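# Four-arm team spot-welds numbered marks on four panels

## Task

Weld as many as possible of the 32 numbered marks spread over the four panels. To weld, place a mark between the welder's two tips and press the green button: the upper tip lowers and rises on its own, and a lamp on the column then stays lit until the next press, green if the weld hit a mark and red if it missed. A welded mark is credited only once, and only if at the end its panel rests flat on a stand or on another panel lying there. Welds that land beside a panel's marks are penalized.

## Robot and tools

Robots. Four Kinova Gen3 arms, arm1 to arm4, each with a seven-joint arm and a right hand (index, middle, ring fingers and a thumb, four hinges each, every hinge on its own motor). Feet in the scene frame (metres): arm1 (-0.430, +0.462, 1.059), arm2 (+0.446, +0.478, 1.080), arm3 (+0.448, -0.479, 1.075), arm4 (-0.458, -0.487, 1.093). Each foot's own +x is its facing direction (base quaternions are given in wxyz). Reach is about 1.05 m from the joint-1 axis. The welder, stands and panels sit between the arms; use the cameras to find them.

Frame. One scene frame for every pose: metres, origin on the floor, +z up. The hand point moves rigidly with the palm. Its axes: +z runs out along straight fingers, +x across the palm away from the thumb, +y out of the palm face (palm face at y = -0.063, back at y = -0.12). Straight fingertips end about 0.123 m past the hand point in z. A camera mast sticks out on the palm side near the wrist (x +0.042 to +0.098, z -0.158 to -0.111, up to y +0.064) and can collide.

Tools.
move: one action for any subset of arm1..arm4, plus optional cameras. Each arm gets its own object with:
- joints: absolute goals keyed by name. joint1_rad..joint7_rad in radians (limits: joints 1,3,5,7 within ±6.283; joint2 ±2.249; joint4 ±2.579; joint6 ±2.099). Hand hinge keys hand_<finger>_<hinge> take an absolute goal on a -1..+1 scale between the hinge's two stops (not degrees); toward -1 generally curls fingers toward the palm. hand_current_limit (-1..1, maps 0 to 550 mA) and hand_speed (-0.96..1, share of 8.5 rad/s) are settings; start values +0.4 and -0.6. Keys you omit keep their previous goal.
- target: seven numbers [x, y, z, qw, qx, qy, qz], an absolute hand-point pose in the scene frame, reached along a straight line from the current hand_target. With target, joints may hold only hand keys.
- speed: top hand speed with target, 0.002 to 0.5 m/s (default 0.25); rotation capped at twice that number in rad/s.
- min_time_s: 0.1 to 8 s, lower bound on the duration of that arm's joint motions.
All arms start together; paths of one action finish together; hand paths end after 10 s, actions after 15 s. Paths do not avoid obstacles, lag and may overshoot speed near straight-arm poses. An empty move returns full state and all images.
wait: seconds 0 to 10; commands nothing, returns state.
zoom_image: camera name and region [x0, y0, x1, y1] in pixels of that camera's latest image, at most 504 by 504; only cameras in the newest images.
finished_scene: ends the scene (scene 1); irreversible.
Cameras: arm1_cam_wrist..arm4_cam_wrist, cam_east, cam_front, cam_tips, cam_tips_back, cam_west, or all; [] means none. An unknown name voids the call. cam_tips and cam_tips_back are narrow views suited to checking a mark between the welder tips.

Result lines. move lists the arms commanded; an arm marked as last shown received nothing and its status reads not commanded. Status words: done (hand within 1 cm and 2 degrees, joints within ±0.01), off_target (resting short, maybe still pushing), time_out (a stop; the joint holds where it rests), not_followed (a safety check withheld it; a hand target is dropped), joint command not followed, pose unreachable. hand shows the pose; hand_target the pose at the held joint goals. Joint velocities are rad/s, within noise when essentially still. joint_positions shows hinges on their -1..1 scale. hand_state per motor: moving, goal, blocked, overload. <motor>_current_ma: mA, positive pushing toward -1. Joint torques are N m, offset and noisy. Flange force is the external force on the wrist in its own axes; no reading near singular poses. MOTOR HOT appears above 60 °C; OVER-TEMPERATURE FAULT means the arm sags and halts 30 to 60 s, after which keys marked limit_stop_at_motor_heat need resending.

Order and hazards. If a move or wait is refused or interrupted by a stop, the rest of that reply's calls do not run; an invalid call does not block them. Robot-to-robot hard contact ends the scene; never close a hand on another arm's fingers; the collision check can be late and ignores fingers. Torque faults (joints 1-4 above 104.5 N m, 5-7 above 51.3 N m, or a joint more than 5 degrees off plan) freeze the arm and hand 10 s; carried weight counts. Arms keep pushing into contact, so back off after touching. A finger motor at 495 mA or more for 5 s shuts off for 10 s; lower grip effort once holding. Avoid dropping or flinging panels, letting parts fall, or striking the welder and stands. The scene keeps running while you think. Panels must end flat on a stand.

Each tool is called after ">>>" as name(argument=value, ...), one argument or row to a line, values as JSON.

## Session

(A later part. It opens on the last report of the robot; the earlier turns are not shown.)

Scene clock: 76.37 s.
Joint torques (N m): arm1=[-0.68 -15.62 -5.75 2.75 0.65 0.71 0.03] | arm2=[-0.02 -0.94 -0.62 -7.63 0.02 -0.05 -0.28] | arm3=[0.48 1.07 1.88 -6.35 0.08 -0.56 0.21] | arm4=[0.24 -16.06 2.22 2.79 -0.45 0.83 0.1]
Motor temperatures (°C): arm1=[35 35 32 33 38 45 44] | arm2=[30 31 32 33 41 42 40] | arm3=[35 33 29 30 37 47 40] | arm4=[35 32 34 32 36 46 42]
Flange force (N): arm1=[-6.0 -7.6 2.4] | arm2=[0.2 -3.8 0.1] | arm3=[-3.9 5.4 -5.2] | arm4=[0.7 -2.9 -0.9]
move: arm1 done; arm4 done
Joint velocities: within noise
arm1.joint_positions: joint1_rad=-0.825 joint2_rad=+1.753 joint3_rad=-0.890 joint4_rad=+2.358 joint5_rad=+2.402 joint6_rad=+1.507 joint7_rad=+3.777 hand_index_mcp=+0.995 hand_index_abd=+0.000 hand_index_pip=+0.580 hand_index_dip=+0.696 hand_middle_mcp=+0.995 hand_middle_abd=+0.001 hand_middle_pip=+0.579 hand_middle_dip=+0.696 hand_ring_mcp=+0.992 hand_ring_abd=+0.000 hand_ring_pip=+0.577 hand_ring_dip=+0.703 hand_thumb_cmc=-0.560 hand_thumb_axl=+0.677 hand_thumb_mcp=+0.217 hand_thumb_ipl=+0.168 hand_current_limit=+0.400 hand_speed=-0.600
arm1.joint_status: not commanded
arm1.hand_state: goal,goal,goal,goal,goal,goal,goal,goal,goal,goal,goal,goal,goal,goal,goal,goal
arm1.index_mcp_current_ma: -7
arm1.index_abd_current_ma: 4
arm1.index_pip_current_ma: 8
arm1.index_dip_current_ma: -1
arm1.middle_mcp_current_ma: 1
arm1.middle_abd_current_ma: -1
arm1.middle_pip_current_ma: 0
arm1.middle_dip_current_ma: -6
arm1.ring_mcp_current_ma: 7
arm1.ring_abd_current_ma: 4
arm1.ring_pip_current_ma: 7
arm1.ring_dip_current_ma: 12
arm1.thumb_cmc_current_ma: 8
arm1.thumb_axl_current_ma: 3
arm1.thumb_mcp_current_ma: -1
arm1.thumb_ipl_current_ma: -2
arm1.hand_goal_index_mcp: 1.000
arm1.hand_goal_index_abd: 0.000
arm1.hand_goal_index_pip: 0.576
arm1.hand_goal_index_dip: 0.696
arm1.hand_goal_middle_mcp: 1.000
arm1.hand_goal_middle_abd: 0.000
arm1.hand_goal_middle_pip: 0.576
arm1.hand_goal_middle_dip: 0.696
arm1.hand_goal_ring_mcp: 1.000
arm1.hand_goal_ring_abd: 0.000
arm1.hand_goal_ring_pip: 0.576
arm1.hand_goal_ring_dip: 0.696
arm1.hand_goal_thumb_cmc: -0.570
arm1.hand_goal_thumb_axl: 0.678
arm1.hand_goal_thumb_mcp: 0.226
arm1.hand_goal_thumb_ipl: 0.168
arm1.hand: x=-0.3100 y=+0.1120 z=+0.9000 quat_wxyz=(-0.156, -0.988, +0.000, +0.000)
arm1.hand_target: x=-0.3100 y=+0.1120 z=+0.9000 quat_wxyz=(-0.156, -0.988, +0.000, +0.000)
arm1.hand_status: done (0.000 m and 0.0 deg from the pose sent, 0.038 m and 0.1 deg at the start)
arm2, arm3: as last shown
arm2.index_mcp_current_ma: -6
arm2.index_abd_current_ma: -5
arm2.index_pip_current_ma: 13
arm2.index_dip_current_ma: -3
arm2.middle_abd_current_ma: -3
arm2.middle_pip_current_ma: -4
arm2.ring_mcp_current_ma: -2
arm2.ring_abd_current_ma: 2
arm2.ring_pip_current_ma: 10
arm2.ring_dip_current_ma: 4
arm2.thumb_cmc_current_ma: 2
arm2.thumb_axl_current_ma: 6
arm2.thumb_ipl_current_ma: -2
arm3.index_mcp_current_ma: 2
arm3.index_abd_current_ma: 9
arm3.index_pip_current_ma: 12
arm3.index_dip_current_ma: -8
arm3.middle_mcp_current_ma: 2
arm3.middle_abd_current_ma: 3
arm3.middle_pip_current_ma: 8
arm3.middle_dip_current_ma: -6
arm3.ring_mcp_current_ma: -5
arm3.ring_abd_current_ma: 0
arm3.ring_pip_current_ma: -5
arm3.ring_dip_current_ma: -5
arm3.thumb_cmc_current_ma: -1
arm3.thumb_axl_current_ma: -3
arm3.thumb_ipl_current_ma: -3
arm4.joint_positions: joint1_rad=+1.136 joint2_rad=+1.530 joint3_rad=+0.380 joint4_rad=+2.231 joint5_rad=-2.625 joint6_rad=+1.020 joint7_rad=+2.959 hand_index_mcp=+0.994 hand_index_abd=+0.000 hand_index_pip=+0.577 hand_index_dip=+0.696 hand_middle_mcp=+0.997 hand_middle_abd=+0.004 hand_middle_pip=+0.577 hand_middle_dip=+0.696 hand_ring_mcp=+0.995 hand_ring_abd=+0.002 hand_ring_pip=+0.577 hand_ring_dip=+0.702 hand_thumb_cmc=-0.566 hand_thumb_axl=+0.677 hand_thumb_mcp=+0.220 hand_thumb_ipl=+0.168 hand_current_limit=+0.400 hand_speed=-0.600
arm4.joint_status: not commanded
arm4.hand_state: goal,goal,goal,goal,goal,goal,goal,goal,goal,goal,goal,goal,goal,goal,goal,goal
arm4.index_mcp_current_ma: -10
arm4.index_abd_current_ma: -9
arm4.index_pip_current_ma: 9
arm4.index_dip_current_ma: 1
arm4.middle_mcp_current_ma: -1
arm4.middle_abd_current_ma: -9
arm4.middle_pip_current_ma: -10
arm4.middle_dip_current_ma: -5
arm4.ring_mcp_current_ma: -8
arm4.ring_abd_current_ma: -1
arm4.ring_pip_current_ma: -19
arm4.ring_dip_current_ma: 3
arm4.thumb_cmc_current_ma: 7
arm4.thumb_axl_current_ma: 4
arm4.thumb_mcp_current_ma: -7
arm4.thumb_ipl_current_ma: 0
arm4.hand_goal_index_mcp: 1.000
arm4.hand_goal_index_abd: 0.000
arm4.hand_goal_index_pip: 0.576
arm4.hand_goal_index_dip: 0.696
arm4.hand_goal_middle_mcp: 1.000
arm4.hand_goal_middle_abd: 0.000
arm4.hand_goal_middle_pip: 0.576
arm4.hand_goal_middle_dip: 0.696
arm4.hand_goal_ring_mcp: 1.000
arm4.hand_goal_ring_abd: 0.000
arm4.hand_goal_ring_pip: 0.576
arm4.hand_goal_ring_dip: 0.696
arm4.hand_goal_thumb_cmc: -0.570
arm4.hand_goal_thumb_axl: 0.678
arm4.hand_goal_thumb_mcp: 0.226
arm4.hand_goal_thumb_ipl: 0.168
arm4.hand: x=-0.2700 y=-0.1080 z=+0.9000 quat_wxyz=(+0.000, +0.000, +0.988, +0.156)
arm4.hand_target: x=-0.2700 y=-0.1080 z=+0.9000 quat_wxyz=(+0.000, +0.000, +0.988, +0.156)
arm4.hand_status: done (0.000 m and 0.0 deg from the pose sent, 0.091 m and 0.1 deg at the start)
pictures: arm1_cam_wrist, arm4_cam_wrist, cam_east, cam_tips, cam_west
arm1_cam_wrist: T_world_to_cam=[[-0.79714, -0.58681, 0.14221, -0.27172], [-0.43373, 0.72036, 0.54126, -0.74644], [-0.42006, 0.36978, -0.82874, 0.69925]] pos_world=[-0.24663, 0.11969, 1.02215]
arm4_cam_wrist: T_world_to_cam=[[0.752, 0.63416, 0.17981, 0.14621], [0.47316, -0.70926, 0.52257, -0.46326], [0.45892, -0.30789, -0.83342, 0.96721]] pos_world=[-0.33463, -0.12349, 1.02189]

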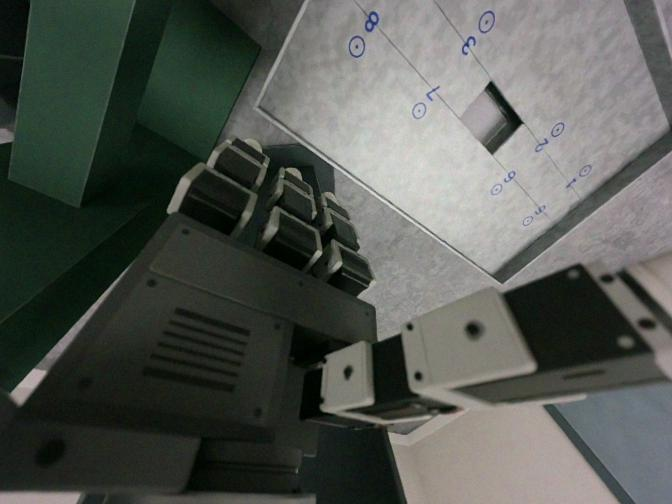

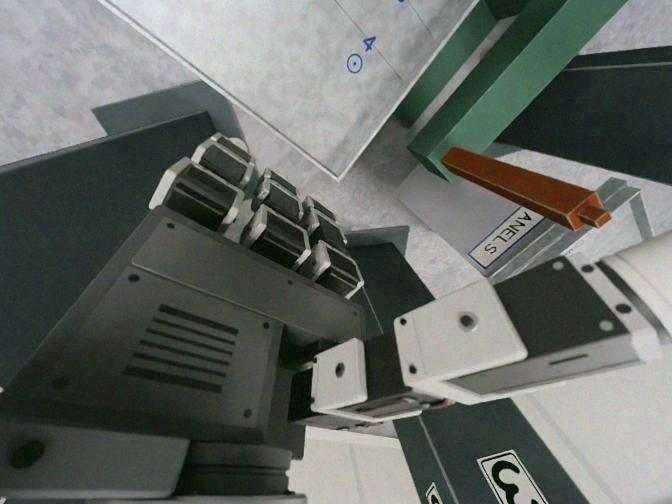

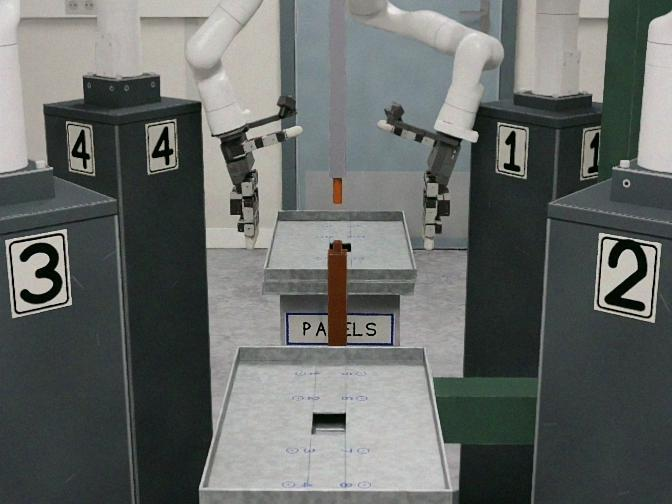

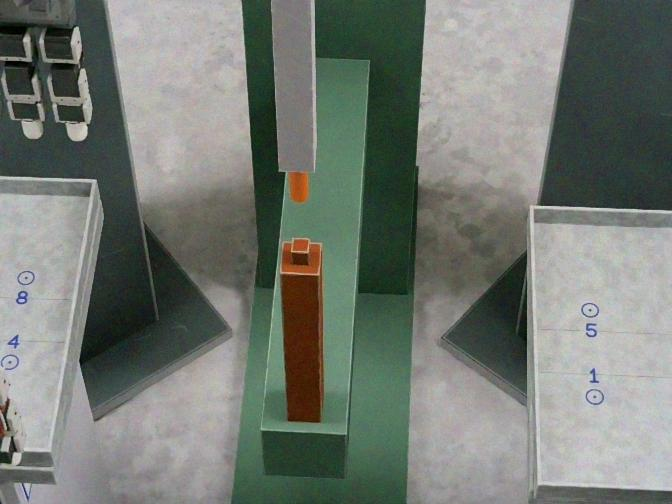

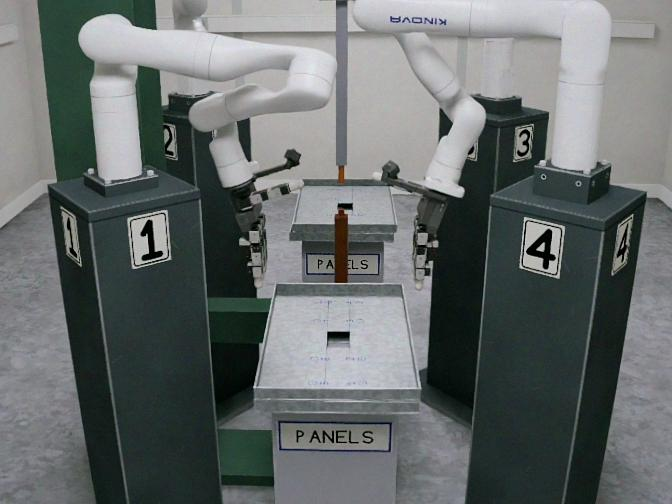

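>>> move(
  arm1={"target": [-0.31, 0.112, 0.7405, 0.1564, 0.9877, 0.0, 0.0], "speed": 0.12},
  arm4={"target": [-0.27, -0.108, 0.7405, 0.0, 0.0, 0.9877, 0.1564], "speed": 0.12},
  cameras=["cam_west", "cam_tips", "cam_east"],
)

>>> zoom_image(
  camera="cam_east",
  region=[200, 120, 480, 320],
)

>>> zoom_image(
  camera="cam_west",
  region=[200, 180, 480, 420],
)

Scene clock: 78.70 s.
Joint torques (N m): arm1=[-0.75 -14.84 -5.47 3.53 0.66 0.72 0.06] | arm2=[0 -0.86 -0.69 -7.54 0.06 -0.04 -0.27] | arm3=[0.44 1.04 1.84 -6.4 0.15 -0.54 0.24] | arm4=[0.22 -15.65 2.16 2.71 -0.45 0.76 0.07]
Motor temperatures (°C): arm1=[35 35 32 33 38 45 44] | arm2=[30 31 32 33 41 42 40] | arm3=[35 33 29 30 37 47 40] | arm4=[35 32 34 32 36 46 42]
Flange force (N): arm1=[-5.4 -6.0 -1.0] | arm2=[0.3 -4.0 -0.2] | arm3=[-3.9 5.4 -5.0] | arm4=[0.3 -2.2 -1.5]
move: arm1 done; arm4 done
Joint velocities: within noise
arm1.joint_positions: joint1_rad=-0.801 joint2_rad=+2.026 joint3_rad=-0.664 joint4_rad=+1.973 joint5_rad=+2.687 joint6_rad=+1.304 joint7_rad=+3.839 hand_index_mcp=+0.995 hand_index_abd=+0.000 hand_index_pip=+0.579 hand_index_dip=+0.696 hand_middle_mcp=+0.995 hand_middle_abd=+0.001 hand_middle_pip=+0.577 hand_middle_dip=+0.696 hand_ring_mcp=+0.992 hand_ring_abd=+0.000 hand_ring_pip=+0.577 hand_ring_dip=+0.703 hand_thumb_cmc=-0.560 hand_thumb_axl=+0.677 hand_thumb_mcp=+0.217 hand_thumb_ipl=+0.168 hand_current_limit=+0.400 hand_speed=-0.600
arm1.joint_status: not commanded
arm1.hand_state: goal,goal,goal,goal,goal,goal,goal,goal,goal,goal,goal,goal,goal,goal,goal,goal
arm1.index_mcp_current_ma: -13
arm1.index_abd_current_ma: 9
arm1.index_pip_current_ma: 7
arm1.index_dip_current_ma: 8
arm1.middle_mcp_current_ma: 6
arm1.middle_abd_current_ma: 0
arm1.middle_pip_current_ma: 1
arm1.middle_dip_current_ma: -4
arm1.ring_mcp_current_ma: 0
arm1.ring_abd_current_ma: 5
arm1.ring_pip_current_ma: 10
arm1.ring_dip_current_ma: 6
arm1.thumb_cmc_current_ma: -1
arm1.thumb_axl_current_ma: -6
arm1.thumb_mcp_current_ma: -4
arm1.thumb_ipl_current_ma: -4
arm1.hand_goal_index_mcp: 1.000
arm1.hand_goal_index_abd: 0.000
arm1.hand_goal_index_pip: 0.576
arm1.hand_goal_index_dip: 0.696
arm1.hand_goal_middle_mcp: 1.000
arm1.hand_goal_middle_abd: 0.000
arm1.hand_goal_middle_pip: 0.576
arm1.hand_goal_middle_dip: 0.696
arm1.hand_goal_ring_mcp: 1.000
arm1.hand_goal_ring_abd: 0.000
arm1.hand_goal_ring_pip: 0.576
arm1.hand_goal_ring_dip: 0.696
arm1.hand_goal_thumb_cmc: -0.570
arm1.hand_goal_thumb_axl: 0.678
arm1.hand_goal_thumb_mcp: 0.226
arm1.hand_goal_thumb_ipl: 0.168
arm1.hand: x=-0.3100 y=+0.1120 z=+0.7405 quat_wxyz=(-0.156, -0.988, +0.000, +0.000)
arm1.hand_target: x=-0.3100 y=+0.1120 z=+0.7405 quat_wxyz=(-0.156, -0.988, +0.000, +0.000)
arm1.hand_status: done (0.000 m and 0.0 deg from the pose sent, 0.160 m and 0.0 deg at the start)
arm2, arm3: as last shown
arm2.index_abd_current_ma: -6
arm2.index_pip_current_ma: 12
arm2.index_dip_current_ma: 2
arm2.middle_mcp_current_ma: 1
arm2.middle_abd_current_ma: -2
arm2.middle_pip_current_ma: -2
arm2.middle_dip_current_ma: -1
arm2.ring_mcp_current_ma: -5
arm2.ring_abd_current_ma: 5
arm2.ring_dip_current_ma: 0
arm2.thumb_cmc_current_ma: 7
arm2.thumb_axl_current_ma: 10
arm2.thumb_mcp_current_ma: -3
arm2.thumb_ipl_current_ma: -1
arm3.index_mcp_current_ma: 3
arm3.index_abd_current_ma: 8
arm3.index_pip_current_ma: 11
arm3.index_dip_current_ma: -13
arm3.middle_mcp_current_ma: 3
arm3.middle_abd_current_ma: 0
arm3.middle_pip_current_ma: 14
arm3.middle_dip_current_ma: -9
arm3.ring_mcp_current_ma: 0
arm3.ring_abd_current_ma: 7
arm3.ring_pip_current_ma: 5
arm3.ring_dip_current_ma: 5
arm3.thumb_cmc_current_ma: 6
arm3.thumb_axl_current_ma: -2
arm3.thumb_mcp_current_ma: -6
arm3.thumb_ipl_current_ma: 1
arm4.joint_positions: joint1_rad=+1.140 joint2_rad=+1.879 joint3_rad=+0.304 joint4_rad=+1.829 joint5_rad=-2.750 joint6_rad=+0.948 joint7_rad=+2.940 hand_index_mcp=+0.994 hand_index_abd=+0.000 hand_index_pip=+0.577 hand_index_dip=+0.696 hand_middle_mcp=+0.997 hand_middle_abd=+0.004 hand_middle_pip=+0.577 hand_middle_dip=+0.696 hand_ring_mcp=+0.995 hand_ring_abd=+0.002 hand_ring_pip=+0.577 hand_ring_dip=+0.702 hand_thumb_cmc=-0.566 hand_thumb_axl=+0.677 hand_thumb_mcp=+0.220 hand_thumb_ipl=+0.168 hand_current_limit=+0.400 hand_speed=-0.600
arm4.joint_status: not commanded
arm4.hand_state: goal,goal,goal,goal,goal,goal,goal,goal,goal,goal,goal,goal,goal,goal,goal,goal
arm4.index_mcp_current_ma: 0
arm4.index_abd_current_ma: 6
arm4.index_pip_current_ma: -3
arm4.index_dip_current_ma: 6
arm4.middle_mcp_current_ma: 0
arm4.middle_abd_current_ma: -12
arm4.middle_pip_current_ma: 0
arm4.middle_dip_current_ma: -7
arm4.ring_mcp_current_ma: -11
arm4.ring_abd_current_ma: 9
arm4.ring_pip_current_ma: -24
arm4.ring_dip_current_ma: 3
arm4.thumb_cmc_current_ma: 15
arm4.thumb_axl_current_ma: -9
arm4.thumb_mcp_current_ma: 1
arm4.thumb_ipl_current_ma: -6
arm4.hand_goal_index_mcp: 1.000
arm4.hand_goal_index_abd: 0.000
arm4.hand_goal_index_pip: 0.576
arm4.hand_goal_index_dip: 0.696
arm4.hand_goal_middle_mcp: 1.000
arm4.hand_goal_middle_abd: 0.000
arm4.hand_goal_middle_pip: 0.576
arm4.hand_goal_middle_dip: 0.696
arm4.hand_goal_ring_mcp: 1.000
arm4.hand_goal_ring_abd: 0.000
arm4.hand_goal_ring_pip: 0.576
arm4.hand_goal_ring_dip: 0.696
arm4.hand_goal_thumb_cmc: -0.570
arm4.hand_goal_thumb_axl: 0.678
arm4.hand_goal_thumb_mcp: 0.226
arm4.hand_goal_thumb_ipl: 0.168
arm4.hand: x=-0.2700 y=-0.1080 z=+0.7405 quat_wxyz=(+0.000, +0.000, +0.988, +0.156)
arm4.hand_target: x=-0.2700 y=-0.1080 z=+0.7405 quat_wxyz=(+0.000, +0.000, +0.988, +0.156)
arm4.hand_status: done (0.000 m and 0.0 deg from the pose sent, 0.160 m and 0.0 deg at the start)
pictures: cam_east, cam_tips, cam_west

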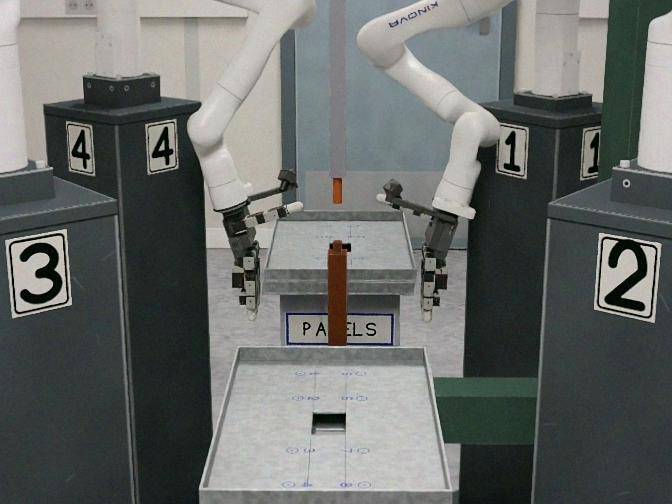

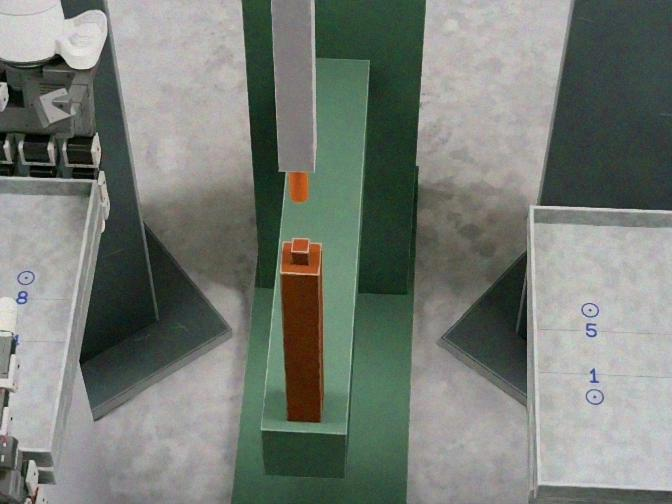

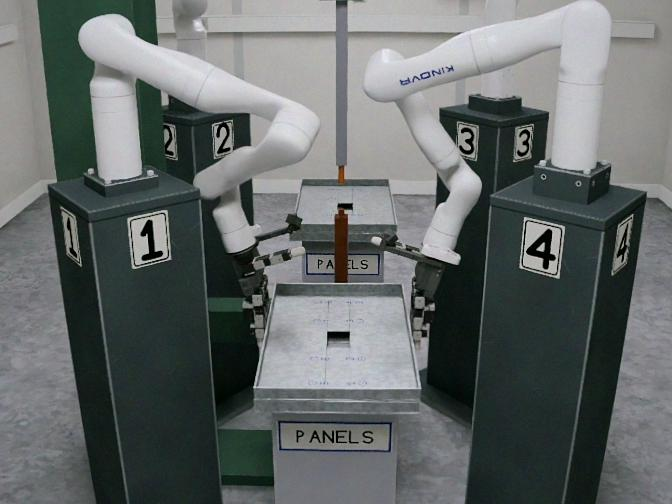

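Scaled by 1.800.

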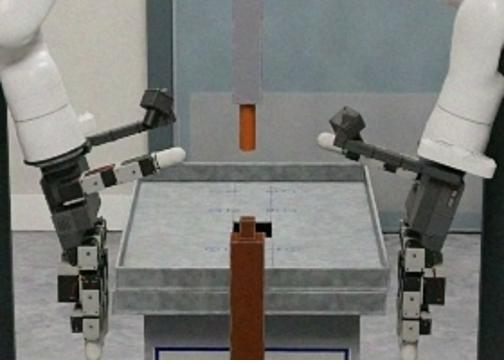

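Scaled by 1.800.

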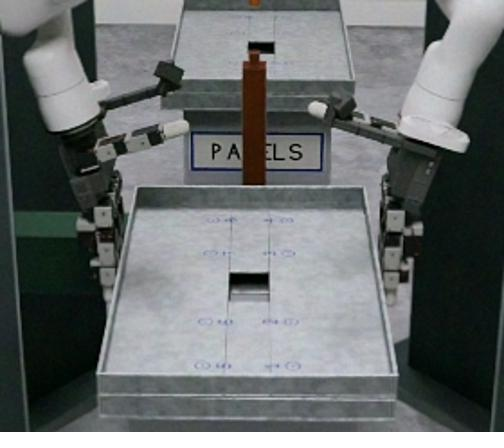

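>>> move(
  cameras=["cam_front","cam_west"],
)

Scene clock: 81.73 s.
Joint torques (N m): arm1=[-0.77 -14.82 -5.42 3.61 0.64 0.72 0.03] | arm2=[-0.01 -0.93 -0.64 -7.56 0.04 -0.08 -0.34] | arm3=[0.5 1.06 1.85 -6.34 0.08 -0.57 0.18] | arm4=[0.25 -15.69 2.12 2.67 -0.4 0.81 0.03]
Motor temperatures (°C): arm1=[35 35 32 33 38 45 44] | arm2=[30 31 32 33 41 42 40] | arm3=[35 33 29 30 37 47 40] | arm4=[35 32 34 32 36 46 42]
Flange force (N): arm1=[-5.3 -5.9 -0.8] | arm2=[0.2 -4.1 -0.3] | arm3=[-3.9 5.1 -5.3] | arm4=[0.5 -2.2 -1.6]
Joint velocities: within noise
arm1.joint_positions: joint1_rad=-0.801 joint2_rad=+2.026 joint3_rad=-0.664 joint4_rad=+1.973 joint5_rad=+2.687 joint6_rad=+1.304 joint7_rad=+3.839 hand_index_mcp=+0.995 hand_index_abd=+0.000 hand_index_pip=+0.579 hand_index_dip=+0.696 hand_middle_mcp=+0.995 hand_middle_abd=+0.001 hand_middle_pip=+0.577 hand_middle_dip=+0.696 hand_ring_mcp=+0.992 hand_ring_abd=+0.000 hand_ring_pip=+0.577 hand_ring_dip=+0.703 hand_thumb_cmc=-0.560 hand_thumb_axl=+0.677 hand_thumb_mcp=+0.217 hand_thumb_ipl=+0.168 hand_current_limit=+0.400 hand_speed=-0.600
arm1.joint_status: not commanded
arm1.hand_state: goal,goal,goal,goal,goal,goal,goal,goal,goal,goal,goal,goal,goal,goal,goal,goal
arm1.index_mcp_current_ma: -8
arm1.index_abd_current_ma: 12
arm1.index_pip_current_ma: 9
arm1.index_dip_current_ma: 1
arm1.middle_mcp_current_ma: 3
arm1.middle_abd_current_ma: -3
arm1.middle_pip_current_ma: 2
arm1.middle_dip_current_ma: -3
arm1.ring_mcp_current_ma: -2
arm1.ring_abd_current_ma: 7
arm1.ring_pip_current_ma: 2
arm1.ring_dip_current_ma: 9
arm1.thumb_cmc_current_ma: -2
arm1.thumb_axl_current_ma: -2
arm1.thumb_mcp_current_ma: 2
arm1.thumb_ipl_current_ma: 2
arm1.hand_goal_index_mcp: 1.000
arm1.hand_goal_index_abd: 0.000
arm1.hand_goal_index_pip: 0.576
arm1.hand_goal_index_dip: 0.696
arm1.hand_goal_middle_mcp: 1.000
arm1.hand_goal_middle_abd: 0.000
arm1.hand_goal_middle_pip: 0.576
arm1.hand_goal_middle_dip: 0.696
arm1.hand_goal_ring_mcp: 1.000
arm1.hand_goal_ring_abd: 0.000
arm1.hand_goal_ring_pip: 0.576
arm1.hand_goal_ring_dip: 0.696
arm1.hand_goal_thumb_cmc: -0.570
arm1.hand_goal_thumb_axl: 0.678
arm1.hand_goal_thumb_mcp: 0.226
arm1.hand_goal_thumb_ipl: 0.168
arm1.hand: x=-0.3100 y=+0.1120 z=+0.7405 quat_wxyz=(-0.156, -0.988, +0.000, +0.000) (m; scene frame)
arm1.hand_target: x=-0.3100 y=+0.1120 z=+0.7405 quat_wxyz=(-0.156, -0.988, +0.000, +0.000) (m; scene frame)
arm1.hand_status: done (0.000 m and 0.0 deg from the pose sent, 0.160 m and 0.0 deg at the start)
arm2.joint_positions: joint1_rad=+0.337 joint2_rad=-0.359 joint3_rad=-0.117 joint4_rad=+1.459 joint5_rad=-0.012 joint6_rad=+2.047 joint7_rad=+1.614 hand_index_mcp=+0.753 hand_index_abd=+0.000 hand_index_pip=+0.577 hand_index_dip=+0.696 hand_middle_mcp=+0.753 hand_middle_abd=+0.000 hand_middle_pip=+0.577 hand_middle_dip=+0.696 hand_ring_mcp=+0.753 hand_ring_abd=+0.000 hand_ring_pip=+0.577 hand_ring_dip=+0.696 hand_thumb_cmc=+0.714 hand_thumb_axl=+0.677 hand_thumb_mcp=+0.224 hand_thumb_ipl=+0.168 hand_current_limit=+0.400 hand_speed=-0.600
arm2.joint_status: not commanded
arm2.hand_state: goal,goal,goal,goal,goal,goal,goal,goal,goal,goal,goal,goal,goal,goal,goal,goal
arm2.index_mcp_current_ma: -8
arm2.index_abd_current_ma: -7
arm2.index_pip_current_ma: 8
arm2.index_dip_current_ma: 2
arm2.middle_mcp_current_ma: 11
arm2.middle_abd_current_ma: -6
arm2.middle_pip_current_ma: 3
arm2.middle_dip_current_ma: -4
arm2.ring_mcp_current_ma: 0
arm2.ring_abd_current_ma: 6
arm2.ring_pip_current_ma: 11
arm2.ring_dip_current_ma: -3
arm2.thumb_cmc_current_ma: 5
arm2.thumb_axl_current_ma: 6
arm2.thumb_mcp_current_ma: -3
arm2.thumb_ipl_current_ma: -6
arm2.hand_goal_index_mcp: 0.754
arm2.hand_goal_index_abd: 0.000
arm2.hand_goal_index_pip: 0.576
arm2.hand_goal_index_dip: 0.696
arm2.hand_goal_middle_mcp: 0.754
arm2.hand_goal_middle_abd: 0.000
arm2.hand_goal_middle_pip: 0.576
arm2.hand_goal_middle_dip: 0.696
arm2.hand_goal_ring_mcp: 0.754
arm2.hand_goal_ring_abd: 0.000
arm2.hand_goal_ring_pip: 0.576
arm2.hand_goal_ring_dip: 0.696
arm2.hand_goal_thumb_cmc: 0.714
arm2.hand_goal_thumb_axl: 0.678
arm2.hand_goal_thumb_mcp: 0.226
arm2.hand_goal_thumb_ipl: 0.168
arm2.hand: x=+0.6049 y=+0.4134 z=+1.5951 quat_wxyz=(-0.015, +0.402, +0.915, -0.017) (m; scene frame)
arm2.hand_target: x=+0.6049 y=+0.4134 z=+1.5951 quat_wxyz=(-0.015, +0.402, +0.915, -0.017) (m; scene frame)
arm2.hand_status: not commanded
arm3.joint_positions: joint1_rad=-0.641 joint2_rad=-0.459 joint3_rad=-0.123 joint4_rad=+1.477 joint5_rad=-0.061 joint6_rad=+1.932 joint7_rad=+1.767 hand_index_mcp=+0.753 hand_index_abd=+0.000 hand_index_pip=+0.577 hand_index_dip=+0.696 hand_middle_mcp=+0.753 hand_middle_abd=+0.000 hand_middle_pip=+0.577 hand_middle_dip=+0.696 hand_ring_mcp=+0.753 hand_ring_abd=+0.000 hand_ring_pip=+0.577 hand_ring_dip=+0.696 hand_thumb_cmc=+0.714 hand_thumb_axl=+0.677 hand_thumb_mcp=+0.217 hand_thumb_ipl=+0.168 hand_current_limit=+0.400 hand_speed=-0.600
arm3.joint_status: not commanded
arm3.hand_state: goal,goal,goal,goal,goal,goal,goal,goal,goal,goal,goal,goal,goal,goal,goal,goal
arm3.index_mcp_current_ma: 0
arm3.index_abd_current_ma: 2
arm3.index_pip_current_ma: 15
arm3.index_dip_current_ma: -13
arm3.middle_mcp_current_ma: 9
arm3.middle_abd_current_ma: 5
arm3.middle_pip_current_ma: 13
arm3.middle_dip_current_ma: -12
arm3.ring_mcp_current_ma: 0
arm3.ring_abd_current_ma: 11
arm3.ring_pip_current_ma: 3
arm3.ring_dip_current_ma: 2
arm3.thumb_cmc_current_ma: -5
arm3.thumb_axl_current_ma: 0
arm3.thumb_mcp_current_ma: -3
arm3.thumb_ipl_current_ma: -4
arm3.hand_goal_index_mcp: 0.754
arm3.hand_goal_index_abd: 0.000
arm3.hand_goal_index_pip: 0.576
arm3.hand_goal_index_dip: 0.696
arm3.hand_goal_middle_mcp: 0.754
arm3.hand_goal_middle_abd: 0.000
arm3.hand_goal_middle_pip: 0.576
arm3.hand_goal_middle_dip: 0.696
arm3.hand_goal_ring_mcp: 0.754
arm3.hand_goal_ring_abd: 0.000
arm3.hand_goal_ring_pip: 0.576
arm3.hand_goal_ring_dip: 0.696
arm3.hand_goal_thumb_cmc: 0.714
arm3.hand_goal_thumb_axl: 0.678
arm3.hand_goal_thumb_mcp: 0.226
arm3.hand_goal_thumb_ipl: 0.168
arm3.hand: x=+0.3763 y=-0.3343 z=+1.6083 quat_wxyz=(+0.076, -0.742, +0.663, +0.062) (m; scene frame)
arm3.hand_target: x=+0.3763 y=-0.3343 z=+1.6083 quat_wxyz=(+0.076, -0.742, +0.663, +0.062) (m; scene frame)
arm3.hand_status: not commanded
arm4.joint_positions: joint1_rad=+1.140 joint2_rad=+1.879 joint3_rad=+0.304 joint4_rad=+1.829 joint5_rad=-2.750 joint6_rad=+0.948 joint7_rad=+2.940 hand_index_mcp=+0.994 hand_index_abd=+0.000 hand_index_pip=+0.577 hand_index_dip=+0.696 hand_middle_mcp=+0.997 hand_middle_abd=+0.004 hand_middle_pip=+0.577 hand_middle_dip=+0.696 hand_ring_mcp=+0.995 hand_ring_abd=+0.002 hand_ring_pip=+0.577 hand_ring_dip=+0.702 hand_thumb_cmc=-0.566 hand_thumb_axl=+0.677 hand_thumb_mcp=+0.220 hand_thumb_ipl=+0.168 hand_current_limit=+0.400 hand_speed=-0.600
arm4.joint_status: not commanded
arm4.hand_state: goal,goal,goal,goal,goal,goal,goal,goal,goal,goal,goal,goal,goal,goal,goal,goal
arm4.index_mcp_current_ma: -9
arm4.index_abd_current_ma: 9
arm4.index_pip_current_ma: 1
arm4.index_dip_current_ma: 4
arm4.middle_mcp_current_ma: 15
arm4.middle_abd_current_ma: 3
arm4.middle_pip_current_ma: -1
arm4.middle_dip_current_ma: -8
arm4.ring_mcp_current_ma: -10
arm4.ring_abd_current_ma: 6
arm4.ring_pip_current_ma: -12
arm4.ring_dip_current_ma: 5
arm4.thumb_cmc_current_ma: 2
arm4.thumb_axl_current_ma: -2
arm4.thumb_mcp_current_ma: 6
arm4.thumb_ipl_current_ma: -11
arm4.hand_goal_index_mcp: 1.000
arm4.hand_goal_index_abd: 0.000
arm4.hand_goal_index_pip: 0.576
arm4.hand_goal_index_dip: 0.696
arm4.hand_goal_middle_mcp: 1.000
arm4.hand_goal_middle_abd: 0.000
arm4.hand_goal_middle_pip: 0.576
arm4.hand_goal_middle_dip: 0.696
arm4.hand_goal_ring_mcp: 1.000
arm4.hand_goal_ring_abd: 0.000
arm4.hand_goal_ring_pip: 0.576
arm4.hand_goal_ring_dip: 0.696
arm4.hand_goal_thumb_cmc: -0.570
arm4.hand_goal_thumb_axl: 0.678
arm4.hand_goal_thumb_mcp: 0.226
arm4.hand_goal_thumb_ipl: 0.168
arm4.hand: x=-0.2700 y=-0.1080 z=+0.7405 quat_wxyz=(+0.000, +0.000, +0.988, +0.156) (m; scene frame)
arm4.hand_target: x=-0.2700 y=-0.1080 z=+0.7405 quat_wxyz=(+0.000, +0.000, +0.988, +0.156) (m; scene frame)
arm4.hand_status: done (0.000 m and 0.0 deg from the pose sent, 0.160 m and 0.0 deg at the start)
pictures: cam_front, cam_west

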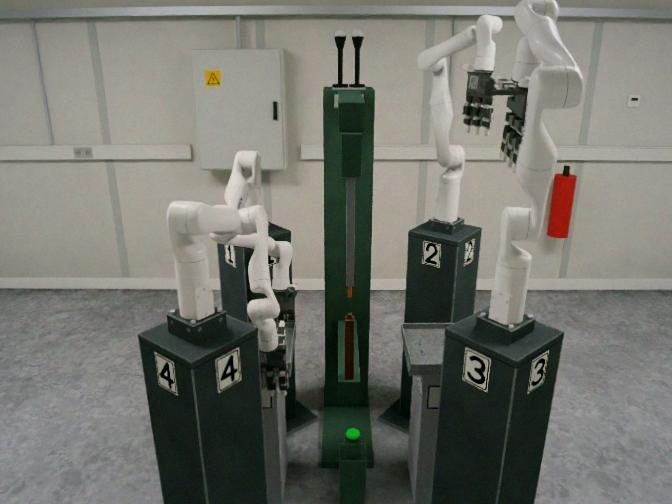

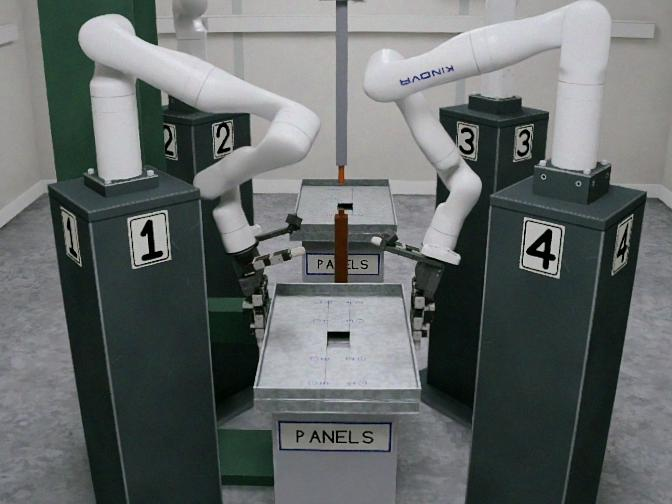

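>>> move(
  arm1={"target":[-0.31,0.112,0.7525,0.1564,0.9877,0,0],"speed":0.1,"joints":{"hand_index_pip":0.95,"hand_middle_pip":0.95,"hand_ring_pip":0.95}},
  arm4={"target":[-0.27,-0.108,0.7525,0,0,0.9877,0.1564],"speed":0.1,"joints":{"hand_index_pip":0.95,"hand_middle_pip":0.95,"hand_ring_pip":0.95}},
  cameras=["cam_tips","arm1_cam_wrist","arm4_cam_wrist"],
)

>>> move(
  arm1={"target":[-0.31,0.0965,0.7525,0.1564,0.9877,0,0],"speed":0.05},
  arm4={"target":[-0.27,-0.0975,0.7525,0,0,0.9877,0.1564],"speed":0.05},
  cameras=["arm1_cam_wrist","arm4_cam_wrist"],
)

Scene clock: 91.50 s.
Joint torques (N m): arm1=[-0.71 -14.82 -5.6 3.58 0.63 0.71 0.05] | arm2=[0.06 -0.83 -0.54 -7.62 0.01 -0.05 -0.28] | arm3=[0.49 1.04 1.95 -6.36 0.13 -0.51 0.21] | arm4=[0.3 -15.75 2.17 2.76 -0.43 0.78 0.05]
Motor temperatures (°C): arm1=[35 35 32 33 38 45 44] | arm2=[30 31 32 33 41 42 40] | arm3=[35 33 29 31 37 47 40] | arm4=[35 32 33 32 36 46 42]
Flange force (N): arm1=[-5.6 -6.1 -0.7] | arm2=[0.4 -3.6 0.1] | arm3=[-4.1 5.6 -5.0] | arm4=[0.5 -2.2 -1.4]
move: arm1 done; arm4 done
Joint velocities: within noise
arm1.joint_positions: joint1_rad=-0.801 joint2_rad=+2.007 joint3_rad=-0.676 joint4_rad=+2.006 joint5_rad=+2.672 joint6_rad=+1.323 joint7_rad=+3.836 hand_index_mcp=+0.995 hand_index_abd=+0.000 hand_index_pip=+0.934 hand_index_dip=+0.696 hand_middle_mcp=+0.995 hand_middle_abd=+0.001 hand_middle_pip=+0.935 hand_middle_dip=+0.696 hand_ring_mcp=+0.992 hand_ring_abd=+0.000 hand_ring_pip=+0.931 hand_ring_dip=+0.703 hand_thumb_cmc=-0.560 hand_thumb_axl=+0.677 hand_thumb_mcp=+0.217 hand_thumb_ipl=+0.168 hand_current_limit=+0.400 hand_speed=-0.600
arm1.joint_status: all done
arm1.hand_state: goal,goal,goal,goal,goal,goal,goal,goal,goal,goal,goal,goal,goal,goal,goal,goal
arm1.index_mcp_current_ma: -3
arm1.index_abd_current_ma: 12
arm1.index_pip_current_ma: 2
arm1.index_dip_current_ma: 1
arm1.middle_mcp_current_ma: 3
arm1.middle_abd_current_ma: 1
arm1.middle_pip_current_ma: 1
arm1.middle_dip_current_ma: 7
arm1.ring_mcp_current_ma: 1
arm1.ring_abd_current_ma: 13
arm1.ring_pip_current_ma: 14
arm1.ring_dip_current_ma: 13
arm1.thumb_cmc_current_ma: 0
arm1.thumb_axl_current_ma: 3
arm1.thumb_mcp_current_ma: -3
arm1.thumb_ipl_current_ma: -7
arm1.hand_goal_index_mcp: 1.000
arm1.hand_goal_index_abd: 0.000
arm1.hand_goal_index_pip: 0.950
arm1.hand_goal_index_dip: 0.696
arm1.hand_goal_middle_mcp: 1.000
arm1.hand_goal_middle_abd: 0.000
arm1.hand_goal_middle_pip: 0.950
arm1.hand_goal_middle_dip: 0.696
arm1.hand_goal_ring_mcp: 1.000
arm1.hand_goal_ring_abd: 0.000
arm1.hand_goal_ring_pip: 0.950
arm1.hand_goal_ring_dip: 0.696
arm1.hand_goal_thumb_cmc: -0.570
arm1.hand_goal_thumb_axl: 0.678
arm1.hand_goal_thumb_mcp: 0.226
arm1.hand_goal_thumb_ipl: 0.168
arm1.hand: x=-0.3100 y=+0.1120 z=+0.7525 quat_wxyz=(-0.156, -0.988, +0.000, +0.000)
arm1.hand_target: x=-0.3100 y=+0.1120 z=+0.7525 quat_wxyz=(-0.156, -0.988, +0.000, +0.000)
arm1.hand_status: done (0.000 m and 0.0 deg from the pose sent, 0.012 m and 0.0 deg at the start)
arm2, arm3: as last shown
arm2.index_mcp_current_ma: -7
arm2.index_abd_current_ma: -1
arm2.index_pip_current_ma: 13
arm2.index_dip_current_ma: -1
arm2.middle_mcp_current_ma: 7
arm2.middle_abd_current_ma: -3
arm2.middle_pip_current_ma: -5
arm2.middle_dip_current_ma: -3
arm2.ring_mcp_current_ma: 1
arm2.ring_abd_current_ma: 4
arm2.ring_pip_current_ma: 12
arm2.ring_dip_current_ma: 1
arm2.thumb_cmc_current_ma: 3
arm2.thumb_axl_current_ma: 5
arm2.thumb_ipl_current_ma: -3
arm3.index_mcp_current_ma: 2
arm3.index_abd_current_ma: 3
arm3.index_pip_current_ma: 13
arm3.middle_mcp_current_ma: 7
arm3.middle_abd_current_ma: 10
arm3.middle_pip_current_ma: 7
arm3.middle_dip_current_ma: -7
arm3.ring_mcp_current_ma: -8
arm3.ring_abd_current_ma: 3
arm3.ring_pip_current_ma: 6
arm3.ring_dip_current_ma: -3
arm3.thumb_cmc_current_ma: -9
arm3.thumb_axl_current_ma: -6
arm3.thumb_mcp_current_ma: -4
arm4.joint_positions: joint1_rad=+1.139 joint2_rad=+1.854 joint3_rad=+0.308 joint4_rad=+1.864 joint5_rad=-2.744 joint6_rad=+0.960 joint7_rad=+2.943 hand_index_mcp=+0.994 hand_index_abd=+0.000 hand_index_pip=+0.941 hand_index_dip=+0.696 hand_middle_mcp=+0.997 hand_middle_abd=+0.004 hand_middle_pip=+0.939 hand_middle_dip=+0.696 hand_ring_mcp=+0.995 hand_ring_abd=+0.002 hand_ring_pip=+0.942 hand_ring_dip=+0.702 hand_thumb_cmc=-0.566 hand_thumb_axl=+0.677 hand_thumb_mcp=+0.220 hand_thumb_ipl=+0.168 hand_current_limit=+0.400 hand_speed=-0.600
arm4.joint_status: all done
arm4.hand_state: goal,goal,goal,goal,goal,goal,goal,goal,goal,goal,goal,goal,goal,goal,goal,goal
arm4.index_mcp_current_ma: -16
arm4.index_abd_current_ma: -4
arm4.index_pip_current_ma: 2
arm4.index_dip_current_ma: 4
arm4.middle_mcp_current_ma: -11
arm4.middle_abd_current_ma: -7
arm4.middle_pip_current_ma: -12
arm4.middle_dip_current_ma: -6
arm4.ring_mcp_current_ma: -16
arm4.ring_abd_current_ma: 5
arm4.ring_pip_current_ma: -16
arm4.ring_dip_current_ma: 15
arm4.thumb_cmc_current_ma: -7
arm4.thumb_axl_current_ma: 1
arm4.thumb_mcp_current_ma: -8
arm4.thumb_ipl_current_ma: 3
arm4.hand_goal_index_mcp: 1.000
arm4.hand_goal_index_abd: 0.000
arm4.hand_goal_index_pip: 0.950
arm4.hand_goal_index_dip: 0.696
arm4.hand_goal_middle_mcp: 1.000
arm4.hand_goal_middle_abd: 0.000
arm4.hand_goal_middle_pip: 0.950
arm4.hand_goal_middle_dip: 0.696
arm4.hand_goal_ring_mcp: 1.000
arm4.hand_goal_ring_abd: 0.000
arm4.hand_goal_ring_pip: 0.950
arm4.hand_goal_ring_dip: 0.696
arm4.hand_goal_thumb_cmc: -0.570
arm4.hand_goal_thumb_axl: 0.678
arm4.hand_goal_thumb_mcp: 0.226
arm4.hand_goal_thumb_ipl: 0.168
arm4.hand: x=-0.2700 y=-0.1080 z=+0.7525 quat_wxyz=(+0.000, +0.000, +0.988, +0.156)
arm4.hand_target: x=-0.2700 y=-0.1080 z=+0.7525 quat_wxyz=(+0.000, +0.000, +0.988, +0.156)
arm4.hand_status: done (0.000 m and 0.0 deg from the pose sent, 0.012 m and 0.0 deg at the start)
pictures: arm1_cam_wrist, arm4_cam_wrist, cam_tips
arm1_cam_wrist: T_world_to_cam=[[-0.7971, -0.58684, 0.14227, -0.25079], [-0.43371, 0.72034, 0.54129, -0.66663], [-0.42014, 0.36976, -0.82871, 0.57696]] pos_world=[-0.24663, 0.11969, 0.87465]
arm4_cam_wrist: T_world_to_cam=[[0.752, 0.63416, 0.17981, 0.17273], [0.47316, -0.70926, 0.52257, -0.38618], [0.45892, -0.30789, -0.83342, 0.84428]] pos_world=[-0.33463, -0.12349, 0.87439]

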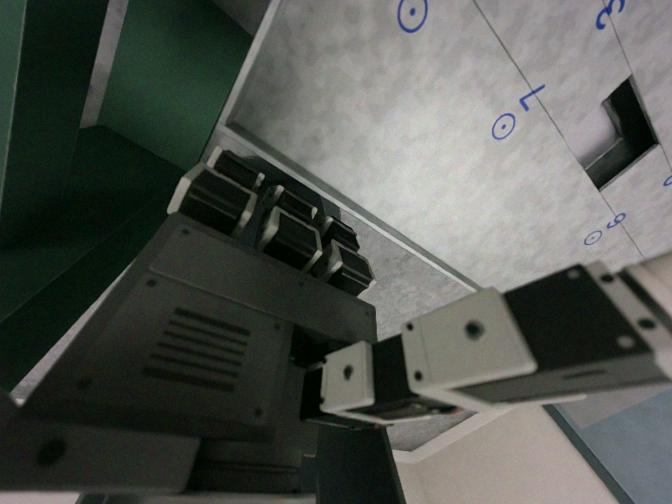

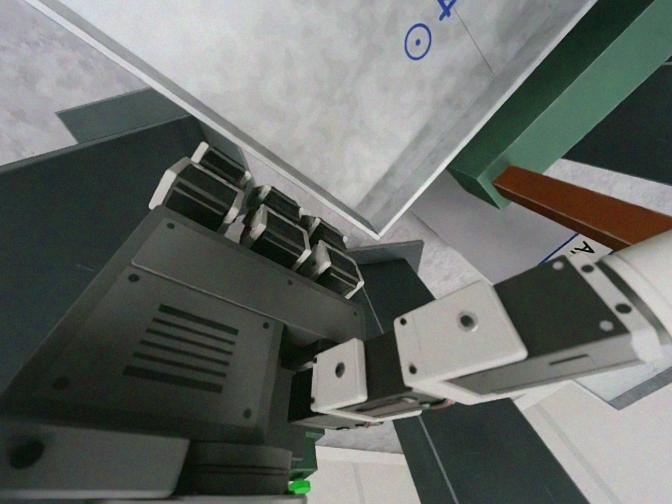

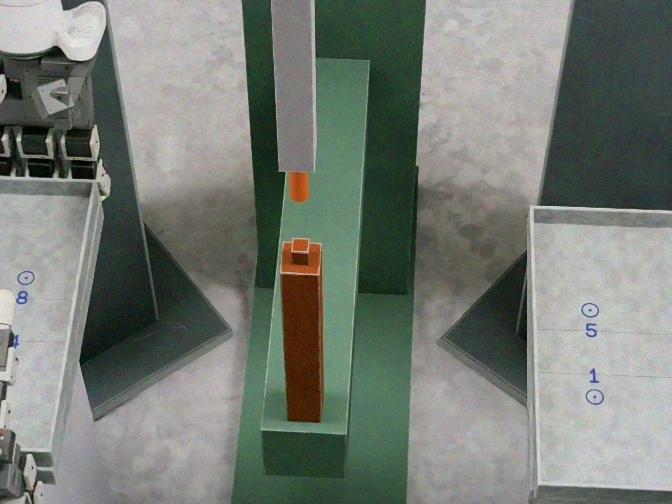

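Scene clock: 92.47 s.
Joint torques (N m): arm1=[-0.15 -16.47 -5.93 2.41 0.8 1.21 -0.04] | arm2=[-0.02 -0.97 -0.57 -7.54 0.07 -0.11 -0.34] | arm3=[0.54 1.08 1.88 -6.28 0.08 -0.49 0.26] | arm4=[0.26 -16.05 2.15 2.63 -0.41 0.8 0.02]
Motor temperatures (°C): arm1=[35 35 32 33 38 45 44] | arm2=[30 31 32 33 41 42 40] | arm3=[35 33 29 31 37 47 40] | arm4=[35 32 33 32 36 46 42]
Flange force (N): arm1=[-5.2 -8.1 -0.9] | arm2=[0.2 -3.8 -0.5] | arm3=[-4.1 5.5 -5.3] | arm4=[0.4 -2.3 -1.1]
move: arm1 done; arm4 done
Joint velocities: within noise
arm1.joint_positions: joint1_rad=-0.793 joint2_rad=+1.980 joint3_rad=-0.679 joint4_rad=+1.982 joint5_rad=+2.653 joint6_rad=+1.281 joint7_rad=+3.861 hand_index_mcp=+0.995 hand_index_abd=+0.000 hand_index_pip=+0.934 hand_index_dip=+0.696 hand_middle_mcp=+0.995 hand_middle_abd=+0.001 hand_middle_pip=+0.935 hand_middle_dip=+0.696 hand_ring_mcp=+1.000 hand_ring_abd=+0.000 hand_ring_pip=+0.931 hand_ring_dip=+0.696 hand_thumb_cmc=-0.560 hand_thumb_axl=+0.677 hand_thumb_mcp=+0.217 hand_thumb_ipl=+0.168 hand_current_limit=+0.400 hand_speed=-0.600
arm1.joint_status: not commanded
arm1.hand_state: goal,goal,goal,goal,goal,goal,goal,goal,goal,goal,goal,goal,goal,goal,goal,goal
arm1.index_mcp_current_ma: -4
arm1.index_abd_current_ma: 11
arm1.index_pip_current_ma: 9
arm1.index_dip_current_ma: -4
arm1.middle_mcp_current_ma: 2
arm1.middle_abd_current_ma: -4
arm1.middle_pip_current_ma: -1
arm1.middle_dip_current_ma: -1
arm1.ring_mcp_current_ma: 9
arm1.ring_abd_current_ma: 8
arm1.ring_pip_current_ma: 9
arm1.ring_dip_current_ma: 15
arm1.thumb_cmc_current_ma: -2
arm1.thumb_axl_current_ma: -3
arm1.thumb_mcp_current_ma: -1
arm1.thumb_ipl_current_ma: 3
arm1.hand_goal_index_mcp: 1.000
arm1.hand_goal_index_abd: 0.000
arm1.hand_goal_index_pip: 0.950
arm1.hand_goal_index_dip: 0.696
arm1.hand_goal_middle_mcp: 1.000
arm1.hand_goal_middle_abd: 0.000
arm1.hand_goal_middle_pip: 0.950
arm1.hand_goal_middle_dip: 0.696
arm1.hand_goal_ring_mcp: 1.000
arm1.hand_goal_ring_abd: 0.000
arm1.hand_goal_ring_pip: 0.950
arm1.hand_goal_ring_dip: 0.696
arm1.hand_goal_thumb_cmc: -0.570
arm1.hand_goal_thumb_axl: 0.678
arm1.hand_goal_thumb_mcp: 0.226
arm1.hand_goal_thumb_ipl: 0.168
arm1.hand: x=-0.3100 y=+0.0965 z=+0.7525 quat_wxyz=(-0.156, -0.988, +0.000, +0.000)
arm1.hand_target: x=-0.3100 y=+0.0965 z=+0.7525 quat_wxyz=(-0.156, -0.988, +0.000, +0.000)
arm1.hand_status: done (0.000 m and 0.0 deg from the pose sent, 0.016 m and 0.0 deg at the start)
arm2, arm3: as last shown
arm2.index_mcp_current_ma: -11
arm2.index_abd_current_ma: -5
arm2.index_pip_current_ma: 14
arm2.index_dip_current_ma: -9
arm2.middle_mcp_current_ma: 3
arm2.middle_abd_current_ma: -5
arm2.middle_pip_current_ma: -4
arm2.middle_dip_current_ma: -7
arm2.ring_mcp_current_ma: -2
arm2.ring_abd_current_ma: 3
arm2.ring_pip_current_ma: 11
arm2.thumb_cmc_current_ma: 4
arm2.thumb_axl_current_ma: 7
arm2.thumb_mcp_current_ma: 0
arm2.thumb_ipl_current_ma: -6
arm3.index_mcp_current_ma: 0
arm3.index_abd_current_ma: 0
arm3.middle_mcp_current_ma: 6
arm3.middle_abd_current_ma: -2
arm3.middle_pip_current_ma: 3
arm3.middle_dip_current_ma: -14
arm3.ring_mcp_current_ma: 3
arm3.ring_abd_current_ma: 7
arm3.ring_pip_current_ma: 5
arm3.ring_dip_current_ma: 0
arm3.thumb_cmc_current_ma: -10
arm3.thumb_axl_current_ma: 1
arm3.thumb_mcp_current_ma: 2
arm3.thumb_ipl_current_ma: -5
arm4.joint_positions: joint1_rad=+1.132 joint2_rad=+1.840 joint3_rad=+0.303 joint4_rad=+1.846 joint5_rad=-2.739 joint6_rad=+0.929 joint7_rad=+2.930 hand_index_mcp=+0.994 hand_index_abd=+0.000 hand_index_pip=+0.941 hand_index_dip=+0.696 hand_middle_mcp=+0.997 hand_middle_abd=+0.004 hand_middle_pip=+0.939 hand_middle_dip=+0.696 hand_ring_mcp=+0.995 hand_ring_abd=+0.002 hand_ring_pip=+0.942 hand_ring_dip=+0.702 hand_thumb_cmc=-0.566 hand_thumb_axl=+0.677 hand_thumb_mcp=+0.220 hand_thumb_ipl=+0.168 hand_current_limit=+0.400 hand_speed=-0.600
arm4.joint_status: not commanded
arm4.hand_state: goal,goal,goal,goal,goal,goal,goal,goal,goal,goal,goal,goal,goal,goal,goal,goal
arm4.index_mcp_current_ma: 2
arm4.index_abd_current_ma: 18
arm4.index_pip_current_ma: -2
arm4.index_dip_current_ma: 7
arm4.middle_mcp_current_ma: -8
arm4.middle_abd_current_ma: -12
arm4.middle_pip_current_ma: -2
arm4.middle_dip_current_ma: 5
arm4.ring_mcp_current_ma: -3
arm4.ring_abd_current_ma: 0
arm4.ring_pip_current_ma: -10
arm4.ring_dip_current_ma: 16
arm4.thumb_cmc_current_ma: 6
arm4.thumb_axl_current_ma: -5
arm4.thumb_mcp_current_ma: -11
arm4.thumb_ipl_current_ma: -5
arm4.hand_goal_index_mcp: 1.000
arm4.hand_goal_index_abd: 0.000
arm4.hand_goal_index_pip: 0.950
arm4.hand_goal_index_dip: 0.696
arm4.hand_goal_middle_mcp: 1.000
arm4.hand_goal_middle_abd: 0.000
arm4.hand_goal_middle_pip: 0.950
arm4.hand_goal_middle_dip: 0.696
arm4.hand_goal_ring_mcp: 1.000
arm4.hand_goal_ring_abd: 0.000
arm4.hand_goal_ring_pip: 0.950
arm4.hand_goal_ring_dip: 0.696
arm4.hand_goal_thumb_cmc: -0.570
arm4.hand_goal_thumb_axl: 0.678
arm4.hand_goal_thumb_mcp: 0.226
arm4.hand_goal_thumb_ipl: 0.168
arm4.hand: x=-0.2700 y=-0.0975 z=+0.7525 quat_wxyz=(+0.000, +0.000, +0.988, +0.156)
arm4.hand_target: x=-0.2700 y=-0.0975 z=+0.7525 quat_wxyz=(+0.000, +0.000, +0.988, +0.156)
arm4.hand_status: done (0.000 m and 0.0 deg from the pose sent, 0.011 m and 0.0 deg at the start)
arm1_cam_wrist: T_world_to_cam=[[-0.79714, -0.58681, 0.14221, -0.25984], [-0.43373, 0.72036, 0.54126, -0.65544], [-0.42006, 0.36978, -0.82874, 0.58274]] pos_world=[-0.24663, 0.10419, 0.87465]
arm4_cam_wrist: T_world_to_cam=[[0.752, 0.63416, 0.17981, 0.16607], [0.47316, -0.70926, 0.52257, -0.37874], [0.45892, -0.30789, -0.83342, 0.84752]] pos_world=[-0.33463, -0.11299, 0.87439]

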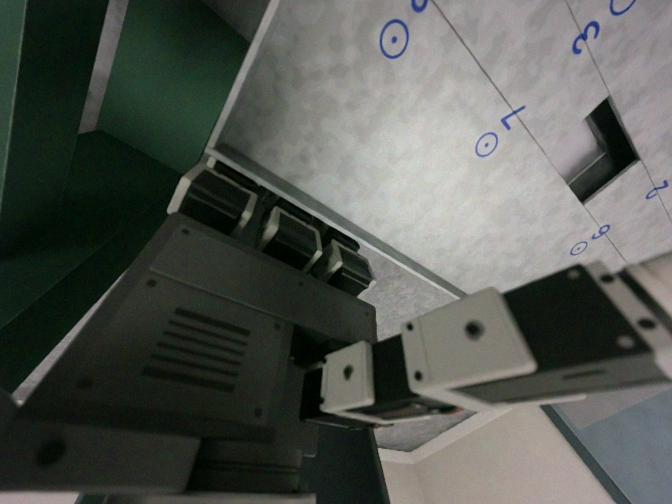

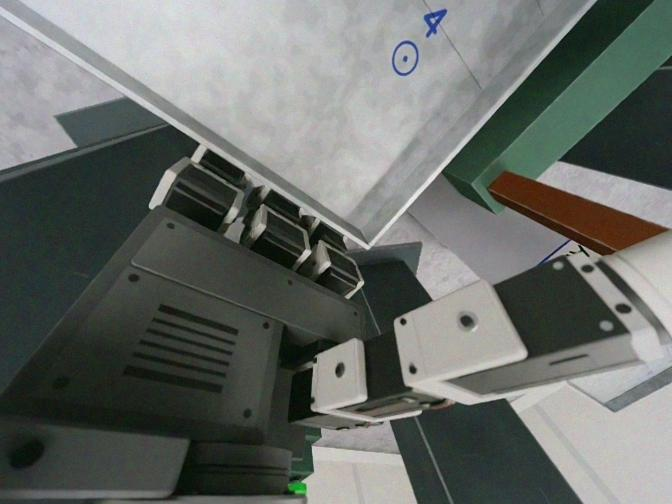

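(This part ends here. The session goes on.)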